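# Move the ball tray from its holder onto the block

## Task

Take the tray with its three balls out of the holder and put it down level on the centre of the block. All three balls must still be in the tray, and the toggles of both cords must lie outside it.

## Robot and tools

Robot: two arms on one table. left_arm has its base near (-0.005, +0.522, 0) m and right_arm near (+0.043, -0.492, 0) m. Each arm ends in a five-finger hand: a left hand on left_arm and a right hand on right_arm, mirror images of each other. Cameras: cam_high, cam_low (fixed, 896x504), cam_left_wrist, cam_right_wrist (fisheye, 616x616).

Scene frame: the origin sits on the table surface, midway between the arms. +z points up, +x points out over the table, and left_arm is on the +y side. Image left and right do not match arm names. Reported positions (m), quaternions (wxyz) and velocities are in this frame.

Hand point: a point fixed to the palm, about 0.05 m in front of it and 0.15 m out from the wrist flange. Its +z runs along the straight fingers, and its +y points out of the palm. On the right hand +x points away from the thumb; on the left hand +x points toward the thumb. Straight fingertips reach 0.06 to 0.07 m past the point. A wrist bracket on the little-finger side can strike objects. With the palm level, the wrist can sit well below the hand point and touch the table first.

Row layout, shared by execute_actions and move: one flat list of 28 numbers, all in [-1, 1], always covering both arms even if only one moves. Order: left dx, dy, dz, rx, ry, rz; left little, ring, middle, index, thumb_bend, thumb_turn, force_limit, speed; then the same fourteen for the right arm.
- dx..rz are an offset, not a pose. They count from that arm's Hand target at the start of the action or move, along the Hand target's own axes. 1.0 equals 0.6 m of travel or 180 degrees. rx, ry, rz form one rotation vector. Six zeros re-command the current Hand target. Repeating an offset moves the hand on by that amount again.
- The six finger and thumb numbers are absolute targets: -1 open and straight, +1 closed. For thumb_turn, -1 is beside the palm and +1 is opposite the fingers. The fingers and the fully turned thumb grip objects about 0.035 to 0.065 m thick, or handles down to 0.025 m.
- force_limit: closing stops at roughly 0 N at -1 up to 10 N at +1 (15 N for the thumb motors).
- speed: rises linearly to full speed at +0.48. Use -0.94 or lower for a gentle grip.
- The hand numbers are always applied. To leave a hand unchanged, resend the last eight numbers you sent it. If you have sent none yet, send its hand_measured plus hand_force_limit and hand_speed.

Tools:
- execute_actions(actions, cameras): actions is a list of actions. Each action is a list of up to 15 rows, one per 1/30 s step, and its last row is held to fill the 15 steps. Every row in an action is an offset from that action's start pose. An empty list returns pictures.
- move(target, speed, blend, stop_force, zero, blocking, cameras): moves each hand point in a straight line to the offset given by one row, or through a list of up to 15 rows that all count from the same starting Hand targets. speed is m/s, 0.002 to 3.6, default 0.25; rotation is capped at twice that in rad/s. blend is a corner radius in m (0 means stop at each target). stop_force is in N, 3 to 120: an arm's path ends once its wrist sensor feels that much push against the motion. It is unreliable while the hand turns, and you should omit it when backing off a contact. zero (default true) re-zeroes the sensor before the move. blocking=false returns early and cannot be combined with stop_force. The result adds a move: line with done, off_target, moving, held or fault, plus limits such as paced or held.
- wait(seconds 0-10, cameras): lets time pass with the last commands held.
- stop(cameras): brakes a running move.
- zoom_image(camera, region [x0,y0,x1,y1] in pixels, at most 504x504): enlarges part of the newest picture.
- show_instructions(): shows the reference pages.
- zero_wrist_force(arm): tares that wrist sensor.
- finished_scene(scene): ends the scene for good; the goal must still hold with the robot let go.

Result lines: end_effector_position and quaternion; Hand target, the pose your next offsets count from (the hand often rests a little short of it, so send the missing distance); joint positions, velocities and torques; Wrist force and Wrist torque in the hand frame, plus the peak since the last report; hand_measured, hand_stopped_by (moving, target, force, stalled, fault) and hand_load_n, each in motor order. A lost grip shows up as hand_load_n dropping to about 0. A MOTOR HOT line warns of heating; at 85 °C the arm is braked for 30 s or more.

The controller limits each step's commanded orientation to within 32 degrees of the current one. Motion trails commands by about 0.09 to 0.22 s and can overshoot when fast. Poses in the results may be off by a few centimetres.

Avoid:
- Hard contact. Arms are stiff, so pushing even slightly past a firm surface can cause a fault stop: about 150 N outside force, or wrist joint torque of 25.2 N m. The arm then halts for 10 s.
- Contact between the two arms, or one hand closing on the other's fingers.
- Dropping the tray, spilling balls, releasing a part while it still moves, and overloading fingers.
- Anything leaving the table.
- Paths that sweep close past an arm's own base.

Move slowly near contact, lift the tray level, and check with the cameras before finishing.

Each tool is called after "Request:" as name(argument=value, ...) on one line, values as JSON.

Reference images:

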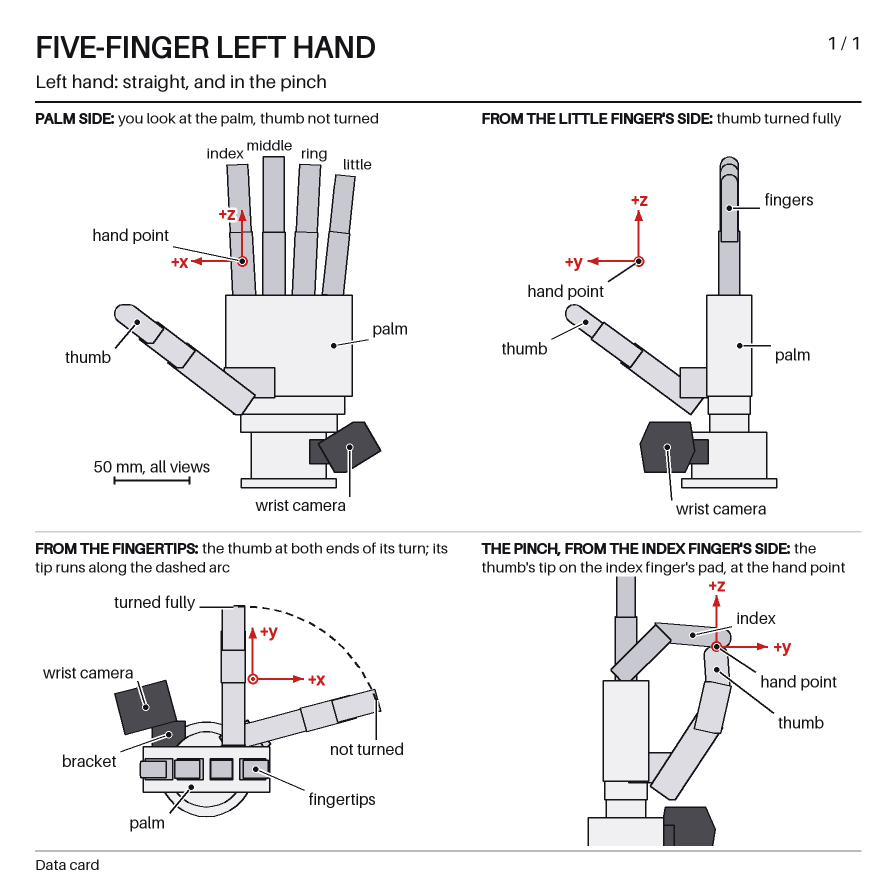

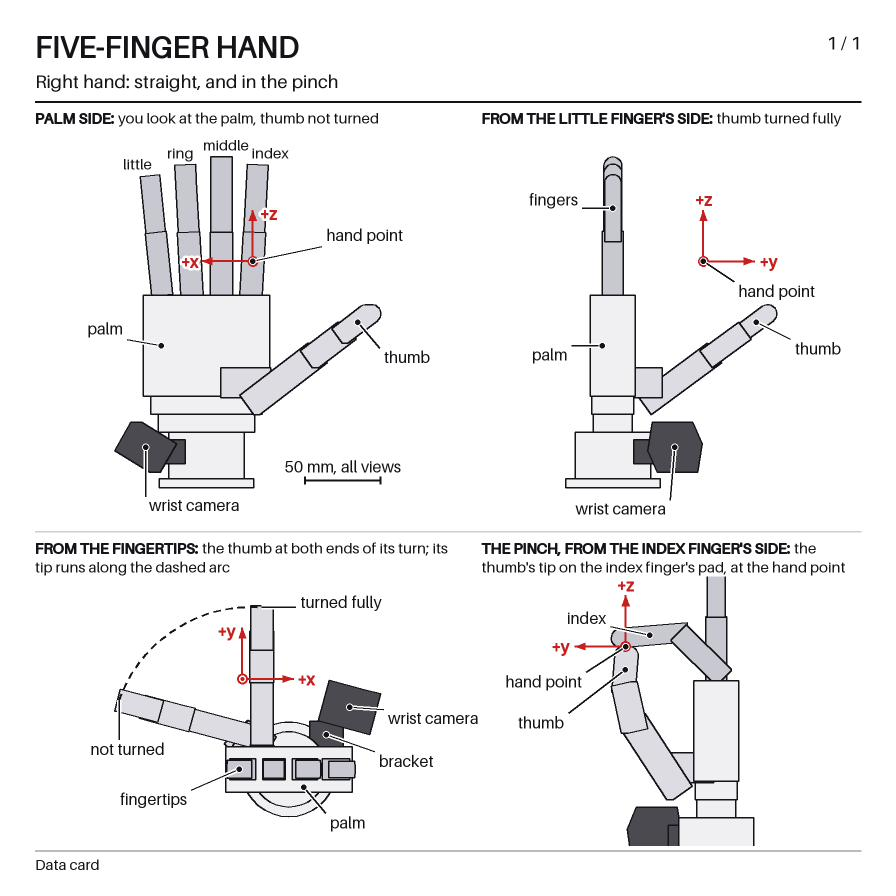

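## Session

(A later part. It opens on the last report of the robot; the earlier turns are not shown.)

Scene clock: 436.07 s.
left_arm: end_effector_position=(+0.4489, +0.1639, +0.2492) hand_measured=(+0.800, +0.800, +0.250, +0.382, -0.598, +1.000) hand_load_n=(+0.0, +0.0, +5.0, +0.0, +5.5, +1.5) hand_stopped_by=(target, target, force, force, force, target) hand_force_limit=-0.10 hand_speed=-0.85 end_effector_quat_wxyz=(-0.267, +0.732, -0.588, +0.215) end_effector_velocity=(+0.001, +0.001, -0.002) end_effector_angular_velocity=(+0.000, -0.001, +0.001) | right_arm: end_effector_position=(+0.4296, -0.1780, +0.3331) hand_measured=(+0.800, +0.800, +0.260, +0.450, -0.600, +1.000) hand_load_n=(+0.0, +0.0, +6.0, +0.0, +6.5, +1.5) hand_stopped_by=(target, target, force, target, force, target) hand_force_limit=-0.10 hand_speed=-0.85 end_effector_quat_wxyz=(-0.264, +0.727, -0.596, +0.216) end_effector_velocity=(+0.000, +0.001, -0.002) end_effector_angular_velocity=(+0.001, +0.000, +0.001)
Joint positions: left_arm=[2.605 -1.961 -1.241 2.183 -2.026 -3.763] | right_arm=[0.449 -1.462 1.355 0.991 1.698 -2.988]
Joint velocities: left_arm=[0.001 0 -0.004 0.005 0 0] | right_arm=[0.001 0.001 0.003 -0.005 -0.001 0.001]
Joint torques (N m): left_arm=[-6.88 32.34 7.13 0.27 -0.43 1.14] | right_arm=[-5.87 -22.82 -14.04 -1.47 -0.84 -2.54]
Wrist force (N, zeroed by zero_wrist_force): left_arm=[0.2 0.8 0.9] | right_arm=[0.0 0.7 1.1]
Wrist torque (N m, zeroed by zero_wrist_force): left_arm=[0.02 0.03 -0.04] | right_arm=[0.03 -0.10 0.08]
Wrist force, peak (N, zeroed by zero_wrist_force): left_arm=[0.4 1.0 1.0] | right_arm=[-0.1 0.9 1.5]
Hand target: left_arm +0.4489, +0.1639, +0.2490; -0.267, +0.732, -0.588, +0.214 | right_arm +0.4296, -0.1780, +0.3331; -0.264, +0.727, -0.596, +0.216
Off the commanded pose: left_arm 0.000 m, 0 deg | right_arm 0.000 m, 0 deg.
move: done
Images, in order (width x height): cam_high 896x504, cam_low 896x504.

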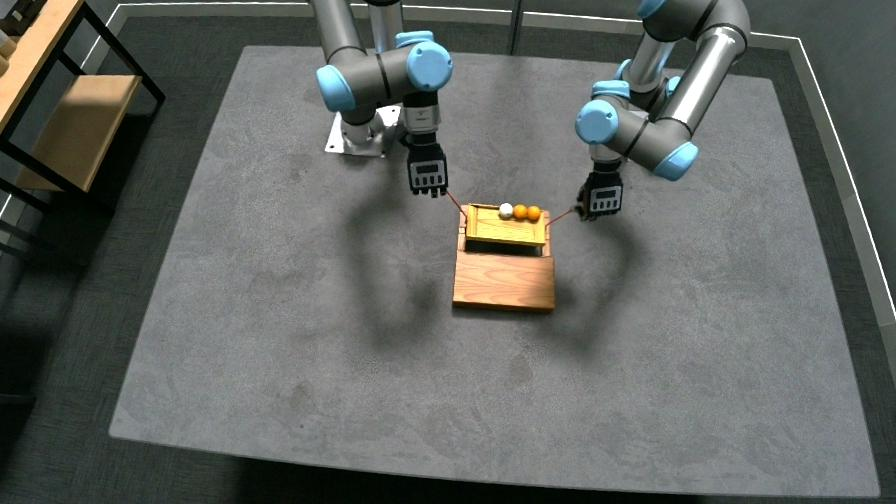

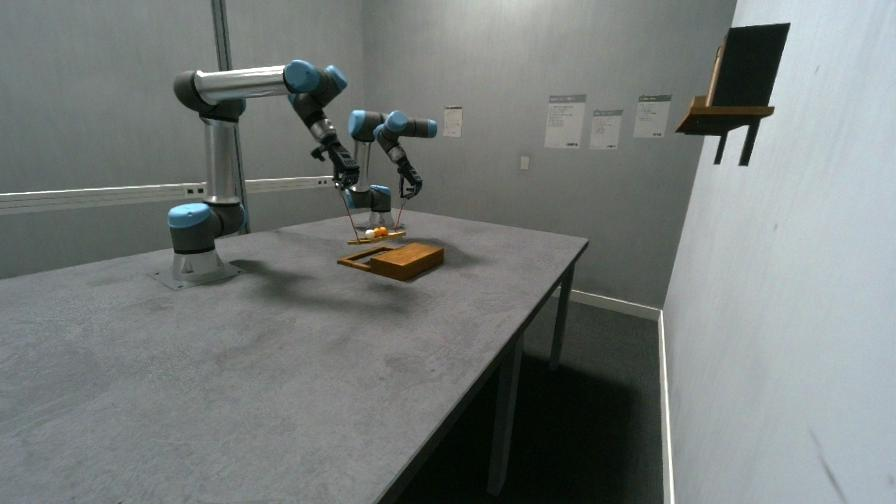

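Request:
move(target=[[0,-0.0032,-0.0038,0,0,0,0.8,0.8,0.45,0.45,0.32,1,-0.1,-0.85,0,0,0,0,0,0,0.8,0.8,0.45,0.45,0.32,1,-0.1,-0.85],[0.0429,-0.1790,0.1437,0,0,0,0.8,0.8,0.45,0.45,0.32,1,-0.1,-0.85,0.0382,-0.1764,0.1482,0,0,0,0.8,0.8,0.45,0.45,0.32,1,-0.1,-0.85]], speed=[0.02,0.06], cameras=["cam_high","cam_low"])

Request:
zoom_image(camera="cam_low", region=[340, 190, 450, 290])

Request:
zoom_image(camera="cam_high", region=[440, 190, 580, 320])

Scene clock: 483.37 s.
left_arm: end_effector_position=(+0.5889, +0.1686, +0.2521) hand_measured=(+0.800, +0.800, +0.250, +0.382, -0.598, +1.000) hand_load_n=(+0.0, +0.0, +5.5, +0.0, +5.0, +1.0) hand_stopped_by=(target, target, force, force, force, target) hand_force_limit=-0.10 hand_speed=-0.85 end_effector_quat_wxyz=(-0.267, +0.732, -0.588, +0.214) | right_arm: end_effector_position=(+0.5697, -0.1735, +0.3327) hand_measured=(+0.800, +0.800, +0.260, +0.450, -0.600, +1.000) hand_load_n=(+0.0, +0.0, +6.0, +0.0, +6.5, +1.5) hand_stopped_by=(target, target, force, target, force, target) hand_force_limit=-0.10 hand_speed=-0.85 end_effector_quat_wxyz=(-0.264, +0.727, -0.596, +0.216)
Joint positions: left_arm=[2.734 -2.25 -0.776 2.054 -1.955 -3.644] | right_arm=[0.346 -1.158 0.965 1.07 1.632 -3.068]
Joint torques (N m): left_arm=[-8.93 50.34 10.08 0.37 -2.19 -2.19] | right_arm=[6.52 -51.02 -17.04 -1.45 1.76 2.74]
Wrist force (N, zeroed by zero_wrist_force): left_arm=[0.4 0.6 0.7] | right_arm=[0.3 0.4 1.2]
Wrist torque (N m, zeroed by zero_wrist_force): left_arm=[0.01 0.03 -0.11] | right_arm=[-0.03 -0.14 0.14]
Wrist force, peak (N, zeroed by zero_wrist_force): left_arm=[0.3 1.5 0.4] | right_arm=[0.7 0.5 1.6]
Hand target: left_arm +0.5889, +0.1685, +0.2521; -0.267, +0.732, -0.588, +0.214 | right_arm +0.5697, -0.1735, +0.3327; -0.264, +0.727, -0.596, +0.216
Off the commanded pose: left_arm 0.000 m, 0 deg | right_arm 0.000 m, 0 deg.
move: done
Images, in order (width x height): cam_high 896x504, cam_low 896x504.

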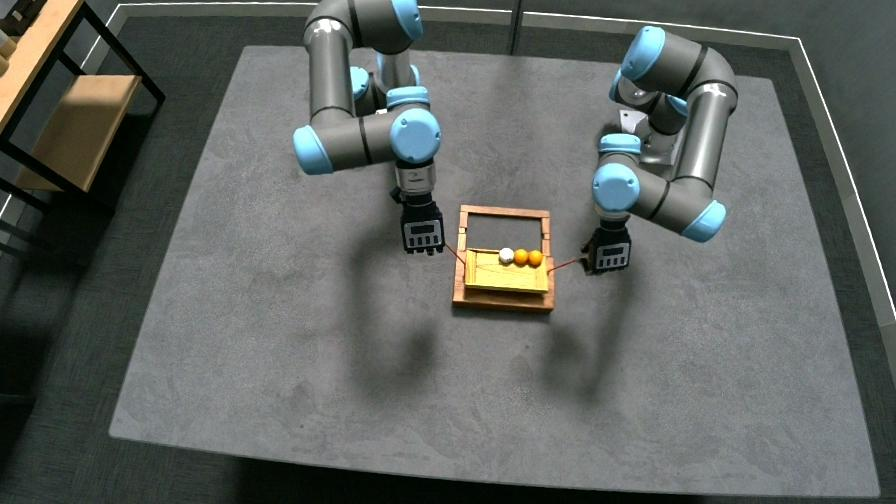

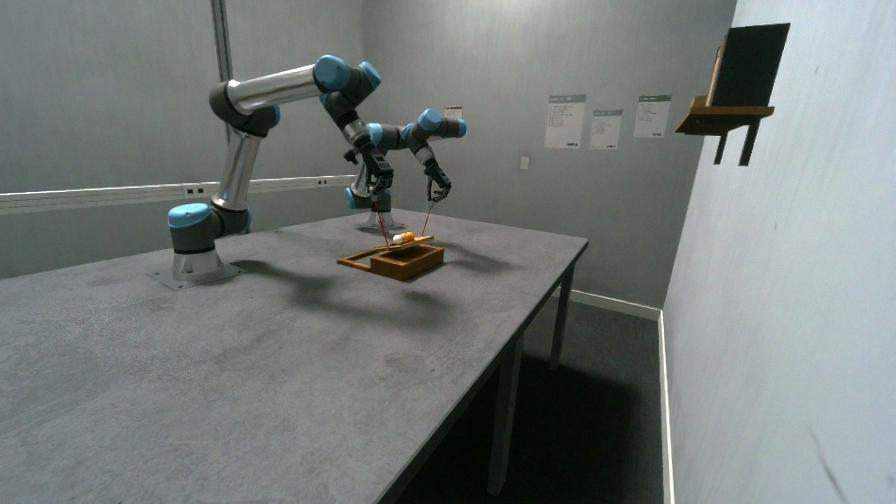

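Scaled by 4.582 from the camera's 896x504 image, which has a finer 1280x720 frame.

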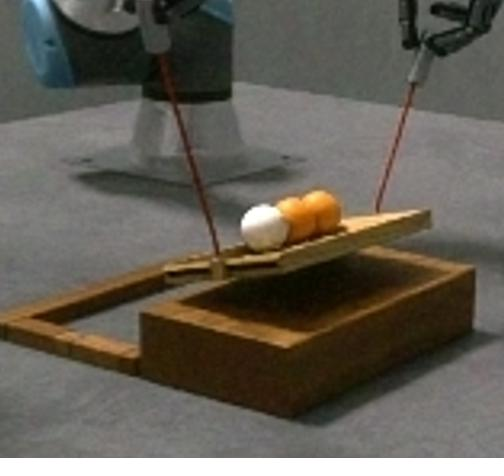

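Scaled by 3.600 from the camera's 896x504 image, which has a finer 1280x720 frame.

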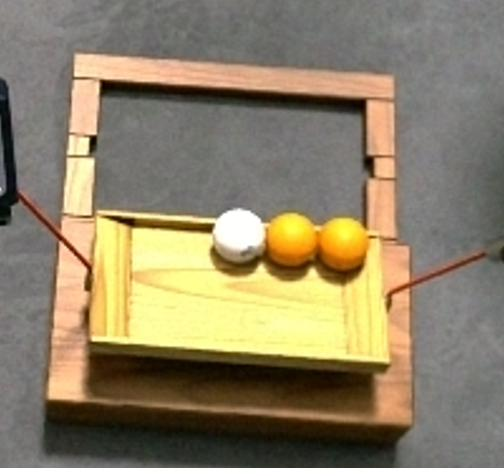

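Request:
move(target=[-0.0059,0.0066,0.0205,0,0,0,0.8,0.8,0.45,0.45,0.32,1,-0.1,-0.85,-0.0060,0.0067,0.0205,0,0,0,0.8,0.8,0.45,0.45,0.32,1,-0.1,-0.85], speed=0.03, cameras=["cam_high","cam_low"])

Request:
zoom_image(camera="cam_low", region=[340, 190, 450, 290])

Request:
zoom_image(camera="cam_high", region=[440, 190, 580, 320])

Scene clock: 514.57 s.
left_arm: end_effector_position=(+0.5929, +0.1731, +0.2400) hand_measured=(+0.800, +0.800, +0.250, +0.382, -0.598, +1.000) hand_load_n=(+0.0, +0.0, +5.0, +0.0, +5.0, +1.5) hand_stopped_by=(target, target, force, force, force, target) hand_force_limit=-0.10 hand_speed=-0.85 end_effector_quat_wxyz=(-0.267, +0.732, -0.588, +0.214) end_effector_velocity=(+0.000, +0.001, +0.002) end_effector_angular_velocity=(+0.000, -0.001, +0.001) | right_arm: end_effector_position=(+0.5737, -0.1690, +0.3205) hand_measured=(+0.800, +0.800, +0.260, +0.450, -0.600, +1.000) hand_load_n=(+0.0, +0.0, +6.0, +0.0, +6.5, +1.0) hand_stopped_by=(target, target, force, target, force, target) hand_force_limit=-0.10 hand_speed=-0.85 end_effector_quat_wxyz=(-0.264, +0.727, -0.596, +0.216)
Joint positions: left_arm=[2.744 -2.247 -0.811 2.089 -1.95 -3.635] | right_arm=[0.353 -1.147 0.981 1.044 1.636 -3.062]
Joint velocities: left_arm=[0.001 0 0.005 -0.004 0 0] | right_arm=[within noise]
Joint torques (N m): left_arm=[-4.76 54.42 30.35 -2.7 -0.74 -0.22] | right_arm=[-3.15 -50.84 -28.86 2.23 1.1 1.46]
Wrist force (N, zeroed by zero_wrist_force): left_arm=[0.2 0.4 1.0] | right_arm=[0.5 0.6 1.4]
Wrist torque (N m, zeroed by zero_wrist_force): left_arm=[-0.04 0.05 -0.16] | right_arm=[-0.02 -0.18 0.06]
Wrist force, peak (N, zeroed by zero_wrist_force): left_arm=[0.2 0.8 1.4] | right_arm=[0.6 0.7 1.8]
Hand target: left_arm +0.5929, +0.1730, +0.2401; -0.267, +0.732, -0.588, +0.214 | right_arm +0.5737, -0.1690, +0.3207; -0.264, +0.727, -0.596, +0.216
Off the commanded pose: left_arm 0.000 m, 0 deg | right_arm 0.000 m, 0 deg.
move: done
Images, in order (width x height): cam_high 896x504, cam_low 896x504.

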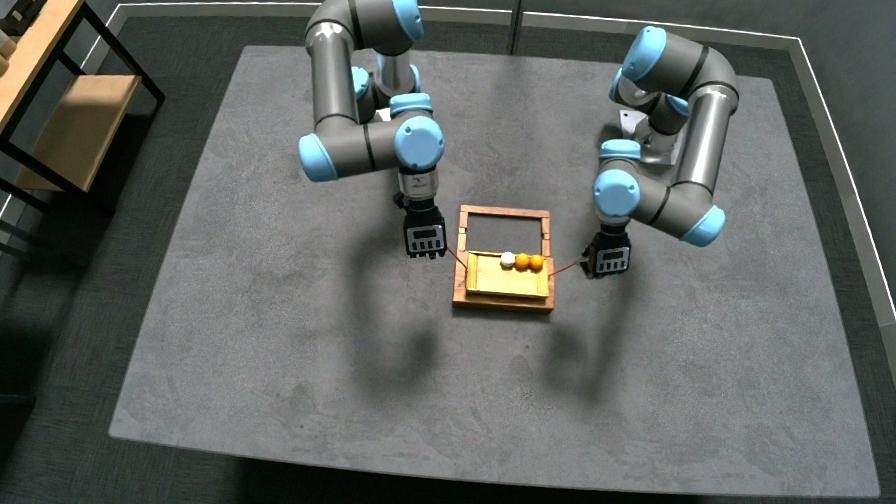

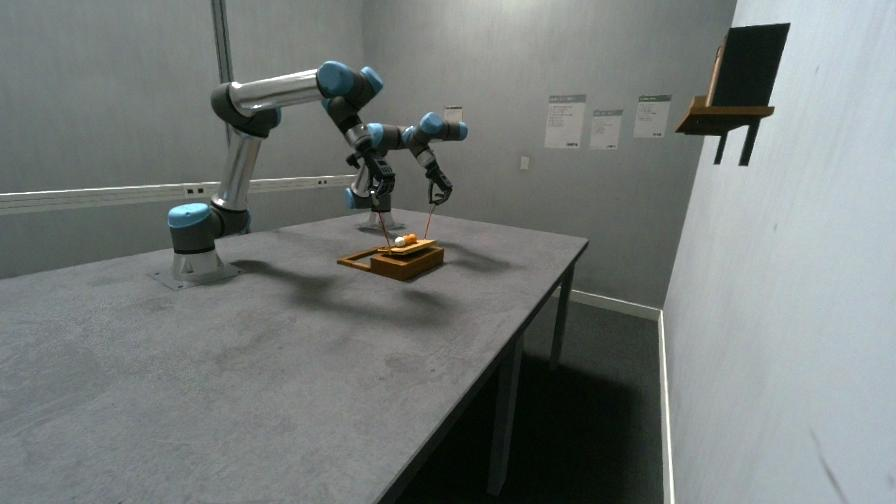

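Scaled by 4.582 from the camera's 896x504 image, which has a finer 1280x720 frame.

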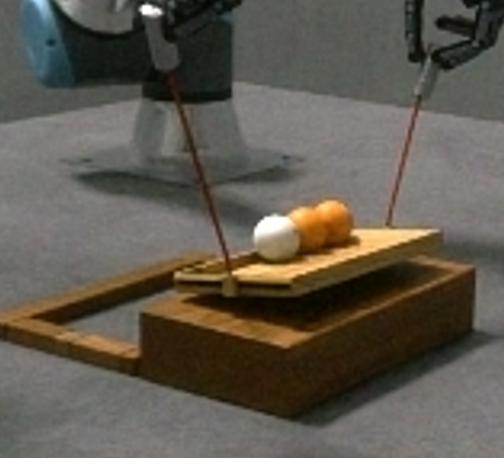

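Scaled by 3.600 from the camera's 896x504 image, which has a finer 1280x720 frame.

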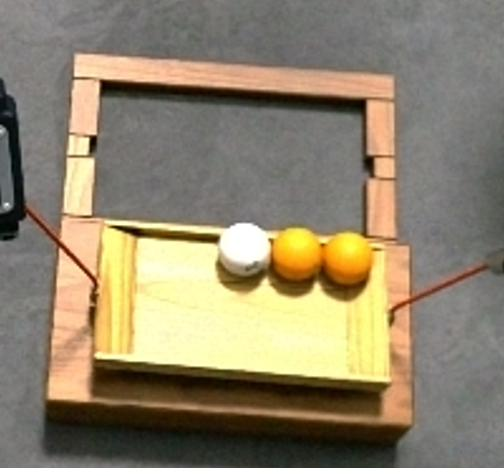

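Request:
move(target=[0,0.0236,0.0281,0,0,0,0.8,0.8,0.45,0.45,0.32,1,-0.1,-0.85,0,0.0236,0.0281,0,0,0,0.8,0.8,0.45,0.45,0.32,1,-0.1,-0.85], speed=0.025, cameras=["cam_high","cam_low"])

Request:
zoom_image(camera="cam_low", region=[340, 190, 450, 290])

Request:
zoom_image(camera="cam_high", region=[440, 190, 580, 320])

Scene clock: 525.43 s.
left_arm: end_effector_position=(+0.5929, +0.1730, +0.2180) hand_measured=(+0.800, +0.800, +0.250, +0.382, -0.598, +1.000) hand_load_n=(+0.0, +0.0, +5.0, +0.5, +5.0, +0.5) hand_stopped_by=(target, target, force, force, force, target) hand_force_limit=-0.10 hand_speed=-0.85 end_effector_quat_wxyz=(-0.267, +0.732, -0.588, +0.214) | right_arm: end_effector_position=(+0.5736, -0.1690, +0.2986) hand_measured=(+0.800, +0.800, +0.260, +0.450, -0.600, +1.000) hand_load_n=(+0.0, +0.0, +6.0, +0.0, +6.5, +1.0) hand_stopped_by=(target, target, force, target, force, target) hand_force_limit=-0.10 hand_speed=-0.85 end_effector_quat_wxyz=(-0.264, +0.727, -0.596, +0.216) end_effector_velocity=(-0.001, +0.001, +0.001) end_effector_angular_velocity=(+0.000, +0.002, +0.000)
Joint positions: left_arm=[2.744 -2.243 -0.873 2.148 -1.95 -3.635] | right_arm=[0.352 -1.156 1.049 0.983 1.636 -3.062]
Joint velocities: left_arm=[within noise] | right_arm=[0.002 0 -0.003 0.005 0.001 0.002]
Joint torques (N m): left_arm=[-5.16 53.57 29.16 -2.73 -1.27 -0.71] | right_arm=[1.61 -49.82 -28.49 2.04 1.57 -1.18]
Wrist force (N, zeroed by zero_wrist_force): left_arm=[-0.1 0.0 0.3] | right_arm=[0.5 -0.1 0.7]
Wrist torque (N m, zeroed by zero_wrist_force): left_arm=[-0.02 0.02 -0.12] | right_arm=[-0.07 -0.13 0.03]
Wrist force, peak (N, zeroed by zero_wrist_force): left_arm=[0.6 1.0 1.2] | right_arm=[0.3 0.8 1.6]
Hand target: left_arm +0.5929, +0.1730, +0.2181; -0.267, +0.732, -0.588, +0.214 | right_arm +0.5736, -0.1690, +0.2987; -0.264, +0.727, -0.596, +0.216
Off the commanded pose: left_arm 0.000 m, 0 deg | right_arm 0.000 m, 0 deg.
move: done
Images, in order (width x height): cam_high 896x504, cam_low 896x504.

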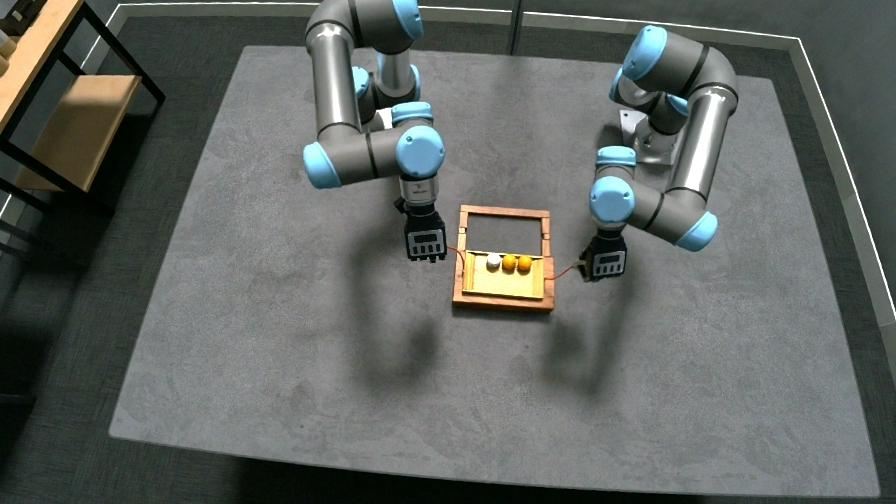

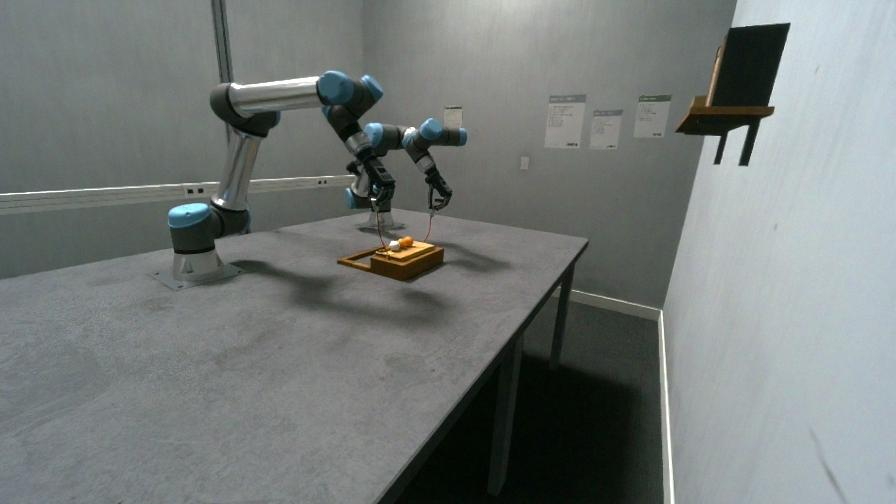

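Scaled by 4.582 from the camera's 896x504 image, which has a finer 1280x720 frame.

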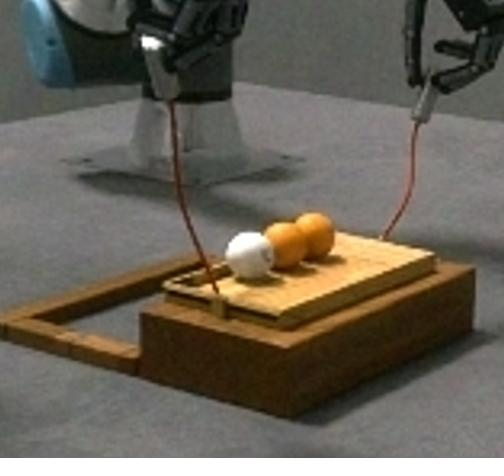

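Scaled by 3.600 from the camera's 896x504 image, which has a finer 1280x720 frame.

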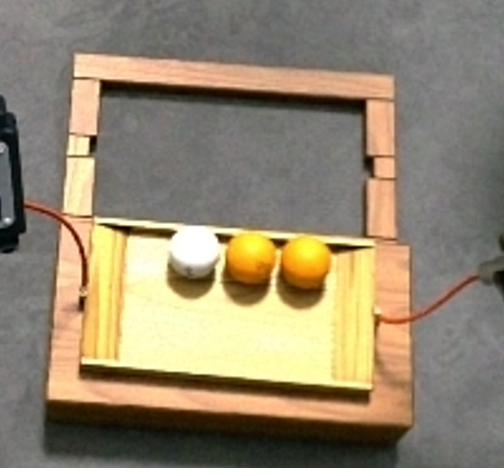

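Request:
move(target=[[0,-0.0214,-0.0255,0,0,0,0.8,0.8,0.45,0.45,0.32,1,-0.1,-0.85,0,-0.0214,-0.0255,0,0,0,0.8,0.8,0.45,0.45,0.32,1,-0.1,-0.85],[-0.0053,-0.0316,-0.0170,0,0,0,0.8,0.8,0.45,0.45,0.32,1,-0.1,-0.85,-0.0055,-0.0339,-0.0151,0,0,0,0.8,0.8,0.45,0.45,0.32,1,-0.1,-0.85]], speed=[0.03,0.02], cameras=["cam_high","cam_low"])

Request:
zoom_image(camera="cam_low", region=[340, 190, 450, 290])

Request:
zoom_image(camera="cam_high", region=[440, 190, 580, 320])

Scene clock: 560.67 s.
left_arm: end_effector_position=(+0.6001, +0.1779, +0.2381) hand_measured=(+0.800, +0.800, +0.250, +0.382, -0.598, +1.000) hand_load_n=(+0.0, +0.0, +5.0, +0.0, +5.5, +1.0) hand_stopped_by=(target, target, force, force, force, target) hand_force_limit=-0.10 hand_speed=-0.85 end_effector_quat_wxyz=(-0.267, +0.732, -0.588, +0.214) | right_arm: end_effector_position=(+0.5826, -0.1638, +0.3186) hand_measured=(+0.800, +0.800, +0.260, +0.450, -0.600, +1.000) hand_load_n=(+0.0, +0.0, +6.5, +0.5, +6.0, +1.0) hand_stopped_by=(target, target, force, target, force, target) hand_force_limit=-0.10 hand_speed=-0.85 end_effector_quat_wxyz=(-0.264, +0.727, -0.596, +0.216) end_effector_velocity=(-0.002, +0.000, +0.001) end_effector_angular_velocity=(+0.000, -0.001, +0.001)
Joint positions: left_arm=[2.757 -2.256 -0.799 2.091 -1.943 -3.624] | right_arm=[0.357 -1.118 0.943 1.053 1.639 -3.059]
Joint velocities: left_arm=[within noise] | right_arm=[0.001 -0.005 0.004 0 0 0]
Joint torques (N m): left_arm=[-6.02 54.12 9.94 -2.11 -1.27 -0.93] | right_arm=[0.21 -56.32 -13.02 -0.83 1.69 1.96]
Wrist force (N, zeroed by zero_wrist_force): left_arm=[0.3 0.6 0.8] | right_arm=[0.5 0.8 1.1]
Wrist torque (N m, zeroed by zero_wrist_force): left_arm=[0.01 0.04 -0.16] | right_arm=[0.02 -0.19 0.07]
Wrist force, peak (N, zeroed by zero_wrist_force): left_arm=[0.3 0.9 1.0] | right_arm=[0.4 0.9 1.2]
Hand target: left_arm +0.6000, +0.1778, +0.2381; -0.267, +0.732, -0.588, +0.214 | right_arm +0.5826, -0.1639, +0.3187; -0.264, +0.727, -0.596, +0.216
Off the commanded pose: left_arm 0.000 m, 0 deg | right_arm 0.000 m, 0 deg.
move: done
Images, in order (width x height): cam_high 896x504, cam_low 896x504.

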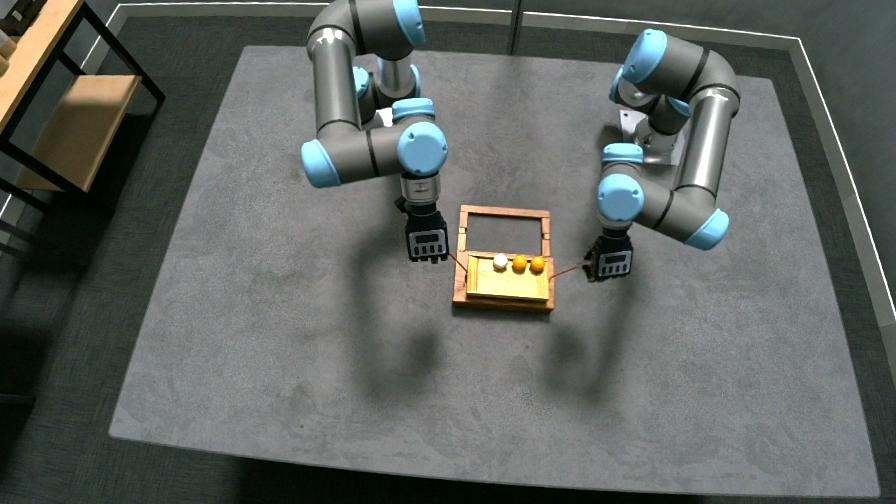

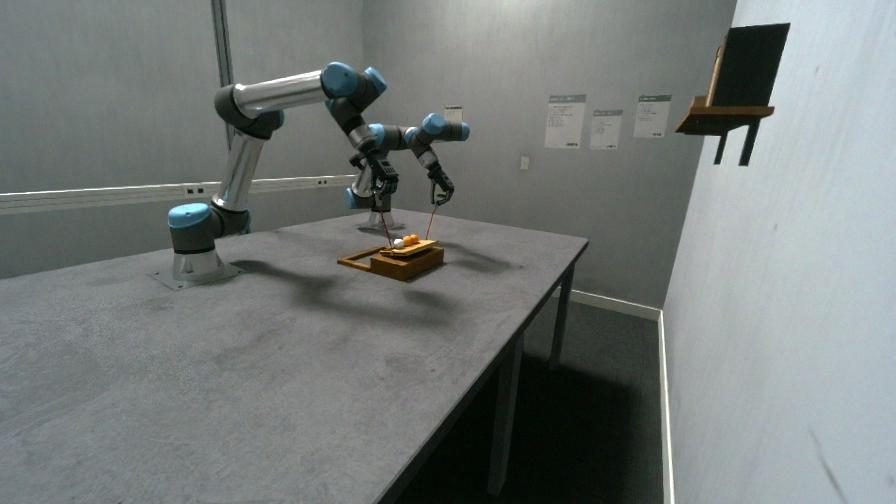

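Scaled by 4.582 from the camera's 896x504 image, which has a finer 1280x720 frame.

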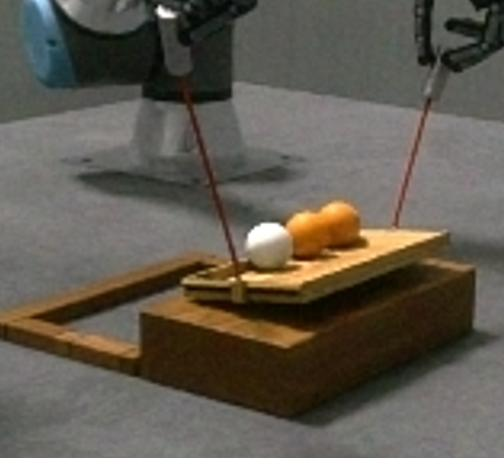

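Scaled by 3.600 from the camera's 896x504 image, which has a finer 1280x720 frame.

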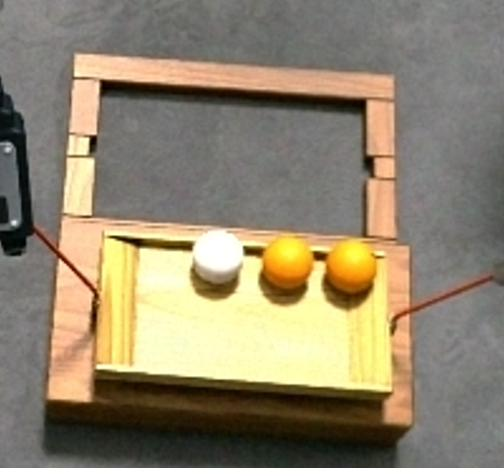

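Request:
move(target=[0,0.0225,0.0268,0,0,0,0.8,0.8,0.45,0.45,0.32,1,-0.1,-0.85,0,0.0225,0.0268,0,0,0,0.8,0.8,0.45,0.45,0.32,1,-0.1,-0.85], speed=0.025, cameras=["cam_high","cam_low"])

Request:
zoom_image(camera="cam_low", region=[340, 190, 450, 290])

Request:
zoom_image(camera="cam_high", region=[440, 190, 580, 320])

Scene clock: 575.47 s.
left_arm: end_effector_position=(+0.5999, +0.1778, +0.2170) hand_measured=(+0.800, +0.800, +0.250, +0.382, -0.598, +1.000) hand_load_n=(+0.0, +0.0, +5.0, +0.0, +5.0, +1.0) hand_stopped_by=(target, target, force, force, force, target) hand_force_limit=-0.10 hand_speed=-0.85 end_effector_quat_wxyz=(-0.267, +0.732, -0.588, +0.214) | right_arm: end_effector_position=(+0.5826, -0.1639, +0.2976) hand_measured=(+0.800, +0.800, +0.260, +0.450, -0.600, +1.000) hand_load_n=(+0.0, +0.0, +6.0, +0.0, +6.0, +1.0) hand_stopped_by=(target, target, force, target, force, target) hand_force_limit=-0.10 hand_speed=-0.85 end_effector_quat_wxyz=(-0.264, +0.727, -0.596, +0.216) end_effector_velocity=(-0.001, +0.000, +0.000) end_effector_angular_velocity=(-0.001, +0.003, +0.002)
Joint positions: left_arm=[2.757 -2.252 -0.86 2.148 -1.943 -3.624] | right_arm=[0.357 -1.127 1.01 0.994 1.639 -3.059]
Joint velocities: left_arm=[within noise] | right_arm=[0.001 0.001 -0.003 0.005 0 -0.001]
Joint torques (N m): left_arm=[-4.12 54.53 29.55 -3.01 -1.12 -0.76] | right_arm=[3.37 -50.29 -29.46 2.04 1.41 -1.24]
Wrist force (N, zeroed by zero_wrist_force): left_arm=[-0.4 -0.2 0.3] | right_arm=[0.8 0.2 0.5]
Wrist torque (N m, zeroed by zero_wrist_force): left_arm=[-0.04 0.08 -0.13] | right_arm=[-0.02 -0.17 0.04]
Wrist force, peak (N, zeroed by zero_wrist_force): left_arm=[0.0 0.9 1.1] | right_arm=[0.3 1.0 1.5]
Hand target: left_arm +0.6000, +0.1778, +0.2171; -0.267, +0.732, -0.588, +0.214 | right_arm +0.5826, -0.1639, +0.2977; -0.264, +0.727, -0.596, +0.216
Off the commanded pose: left_arm 0.000 m, 0 deg | right_arm 0.000 m, 0 deg.
move: done
Images, in order (width x height): cam_high 896x504, cam_low 896x504.

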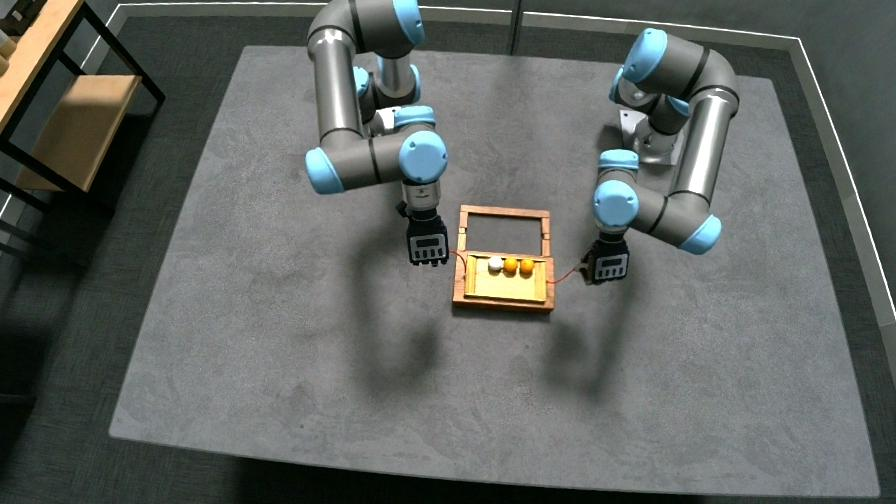

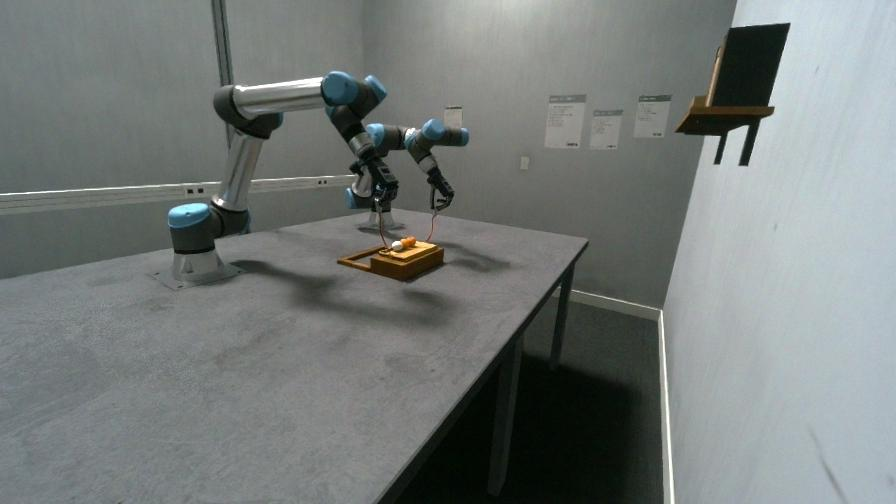

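Scaled by 4.582 from the camera's 896x504 image, which has a finer 1280x720 frame.

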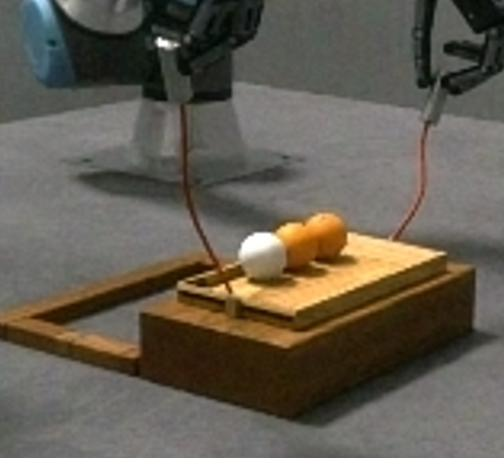

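Scaled by 3.600 from the camera's 896x504 image, which has a finer 1280x720 frame.

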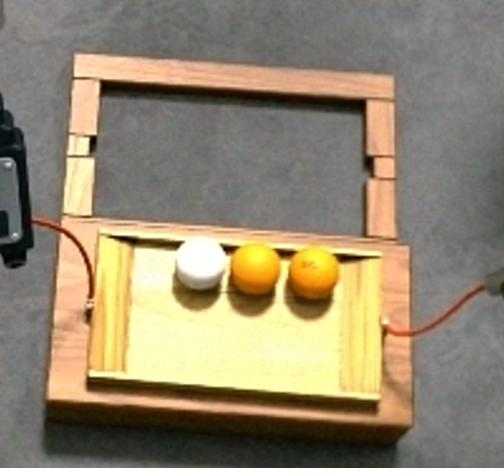

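Request:
move(target=[[0,0.0643,0.0766,0,0,0,0.8,0.8,0.45,0.45,0.32,1,-0.1,-0.85,0,0.0643,0.0766,0,0,0,0.8,0.8,0.45,0.45,0.32,1,-0.1,-0.85],[-0.0211,0.1218,0.1524,0,0,0,0.8,0.8,0.45,0.45,0.32,1,-0.1,-0.85,0.0818,0.1786,0.1874,0,0,0,0.8,0.8,0.45,0.45,0.32,1,-0.1,-0.85]], speed=[0.08,0.08], blend=[0.01,0], cameras=["cam_high","cam_low"])

Request:
zoom_image(camera="cam_low", region=[340, 190, 450, 290])

Request:
zoom_image(camera="cam_high", region=[400, 190, 600, 320])

Scene clock: 615.97 s.
left_arm: end_effector_position=(+0.6000, +0.1909, +0.0999) hand_measured=(+0.800, +0.800, +0.250, +0.382, -0.598, +1.000) hand_load_n=(+0.0, +0.0, +5.0, +0.0, +5.0, +1.0) hand_stopped_by=(target, target, force, force, force, target) hand_force_limit=-0.10 hand_speed=-0.85 end_effector_quat_wxyz=(-0.267, +0.732, -0.588, +0.214) | right_arm: end_effector_position=(+0.5822, -0.2139, +0.1427) hand_measured=(+0.800, +0.800, +0.260, +0.450, -0.600, +1.000) hand_load_n=(+0.0, +0.0, +6.0, +0.0, +6.5, +1.0) hand_stopped_by=(target, target, force, target, force, target) hand_force_limit=-0.10 hand_speed=-0.85 end_effector_quat_wxyz=(-0.264, +0.727, -0.596, +0.216)
Joint positions: left_arm=[2.778 -2.268 -1.133 2.443 -1.93 -3.605] | right_arm=[0.257 -1.158 1.454 0.578 1.575 -3.136]
Joint torques (N m): left_arm=[-3.03 54.86 30.37 -2.68 -0.4 0.08] | right_arm=[6.64 -31.03 -28.87 2.39 2.07 2.76]
Wrist force (N, zeroed by zero_wrist_force): left_arm=[-0.2 0.0 0.0] | right_arm=[0.4 0.2 0.8]
Wrist torque (N m, zeroed by zero_wrist_force): left_arm=[0.02 0.03 -0.14] | right_arm=[-0.04 -0.08 0.07]
Wrist force, peak (N, zeroed by zero_wrist_force): left_arm=[-0.2 -1.0 -0.3] | right_arm=[1.1 0.7 1.0]
Hand target: left_arm +0.6001, +0.1908, +0.1001; -0.267, +0.732, -0.588, +0.214 | right_arm +0.5822, -0.2139, +0.1427; -0.264, +0.727, -0.596, +0.216
Off the commanded pose: left_arm 0.000 m, 0 deg | right_arm 0.000 m, 0 deg.
move: done
Images, in order (width x height): cam_high 896x504, cam_low 896x504.

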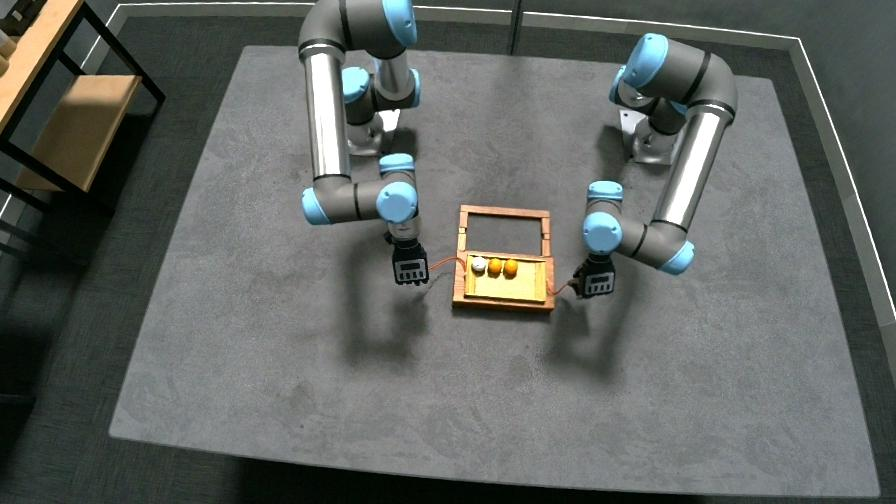

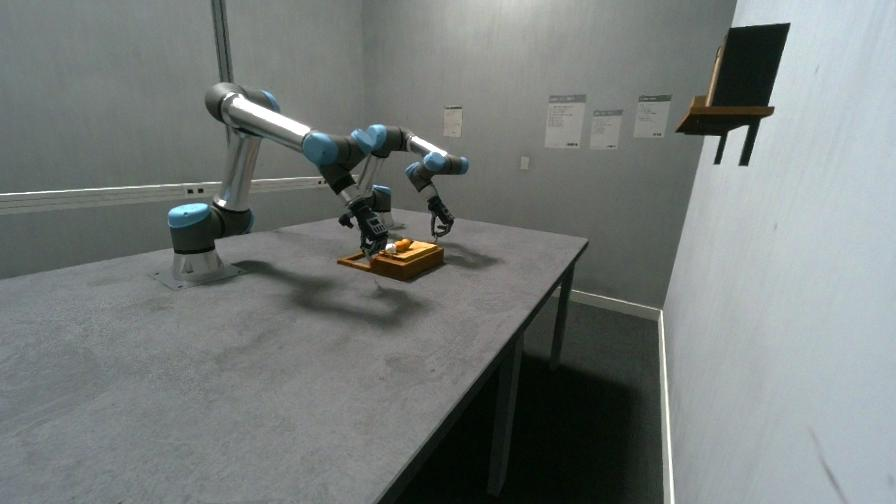

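Scaled by 4.582 from the camera's 896x504 image, which has a finer 1280x720 frame.

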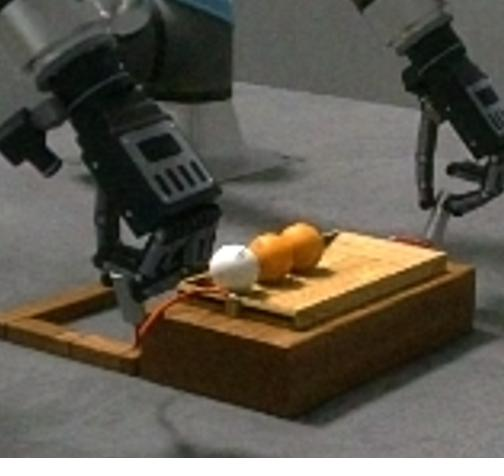

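Scaled by 2.520 from the camera's 896x504 image, which has a finer 1280x720 frame.

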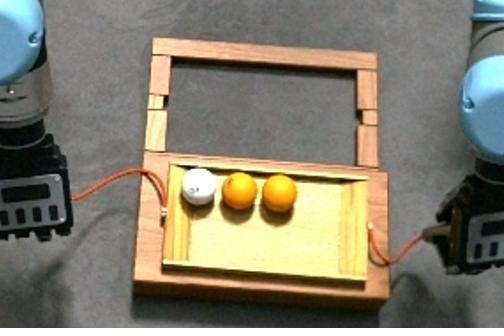

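Request:
move(target=[0,0.0793,0.0945,0,0,0,0.8,0.8,0.45,0.45,0.32,1,-0.1,-0.85,0.0229,0.1135,0.1282,0,0,0,0.8,0.8,0.45,0.45,0.32,1,-0.1,-0.85], speed=0.05, stop_force=6, cameras=["cam_high","cam_low"])

Request:
zoom_image(camera="cam_low", region=[340, 190, 450, 290])

Request:
zoom_image(camera="cam_high", region=[400, 190, 620, 330])

Scene clock: 632.53 s.
left_arm: end_effector_position=(+0.6001, +0.1909, +0.0261) hand_measured=(+0.800, +0.800, +0.250, +0.382, -0.598, +1.000) hand_load_n=(+0.0, +0.0, +5.5, +0.0, +6.0, +1.0) hand_stopped_by=(target, target, force, force, force, target) hand_force_limit=-0.10 hand_speed=-0.85 end_effector_quat_wxyz=(-0.267, +0.732, -0.588, +0.214) | right_arm: end_effector_position=(+0.5821, -0.2279, +0.0400) hand_measured=(+0.800, +0.800, +0.260, +0.450, -0.600, +1.000) hand_load_n=(+0.0, +0.0, +7.0, +0.0, +7.5, +1.5) hand_stopped_by=(target, target, force, target, force, target) hand_force_limit=-0.10 hand_speed=-0.85 end_effector_quat_wxyz=(-0.264, +0.727, -0.596, +0.216)
Joint positions: left_arm=[2.778 -2.33 -1.224 2.596 -1.93 -3.605] | right_arm=[0.227 -1.074 1.614 0.335 1.556 -3.159]
Joint torques (N m): left_arm=[8.67 55.36 27.7 -2.66 0.73 2.01] | right_arm=[6.79 -53.4 -26.2 1.34 1.32 2.82]
Wrist force (N, zeroed by zero_wrist_force): left_arm=[-0.3 -0.1 -0.1] | right_arm=[0.0 -0.1 -0.4]
Wrist torque (N m, zeroed by zero_wrist_force): left_arm=[-0.02 0.06 -0.14] | right_arm=[-0.01 0.01 0.07]
Wrist force, peak (N, zeroed by zero_wrist_force): left_arm=[-0.1 -0.6 -0.5] | right_arm=[0.6 -0.4 -0.7]
Hand target: left_arm +0.6001, +0.1909, +0.0261; -0.267, +0.732, -0.588, +0.214 | right_arm +0.5821, -0.2279, +0.0400; -0.264, +0.727, -0.596, +0.216
Off the commanded pose: left_arm 0.000 m, 0 deg | right_arm 0.000 m, 0 deg.
move: done
Images, in order (width x height): cam_high 896x504, cam_low 896x504.

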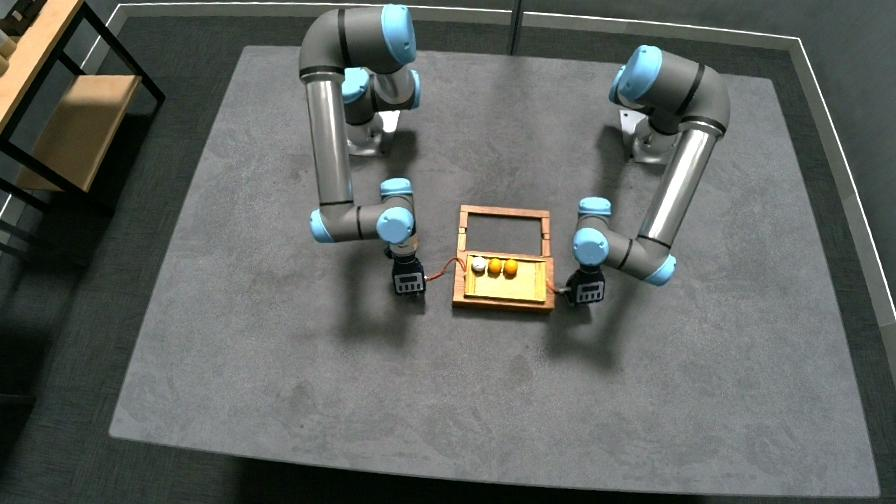

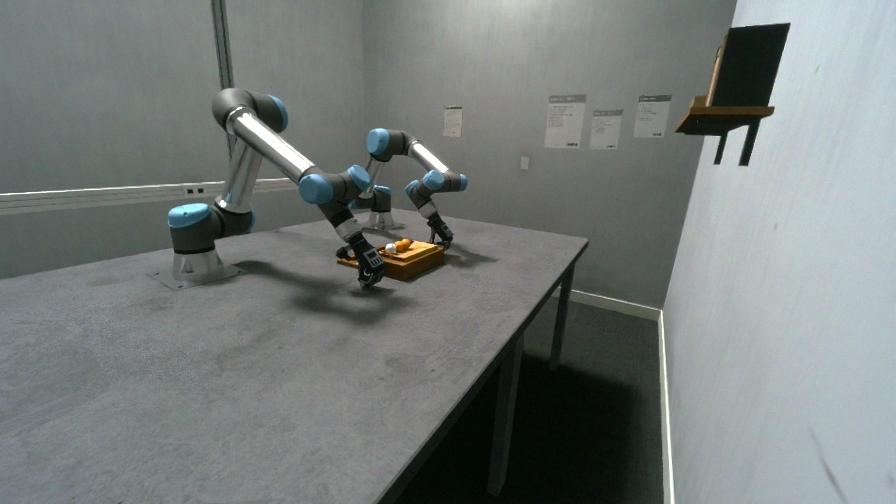

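Scaled by 4.582 from the camera's 896x504 image, which has a finer 1280x720 frame.

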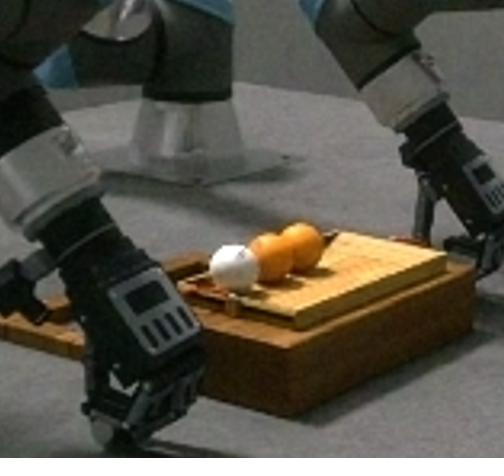

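Scaled by 2.291 from the camera's 896x504 image, which has a finer 1280x720 frame.

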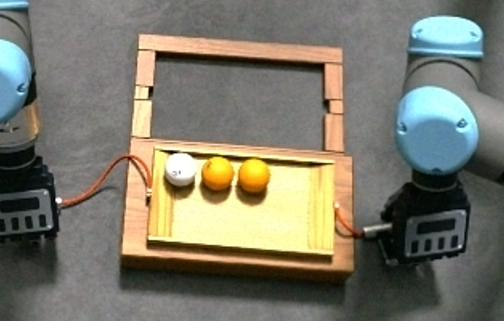

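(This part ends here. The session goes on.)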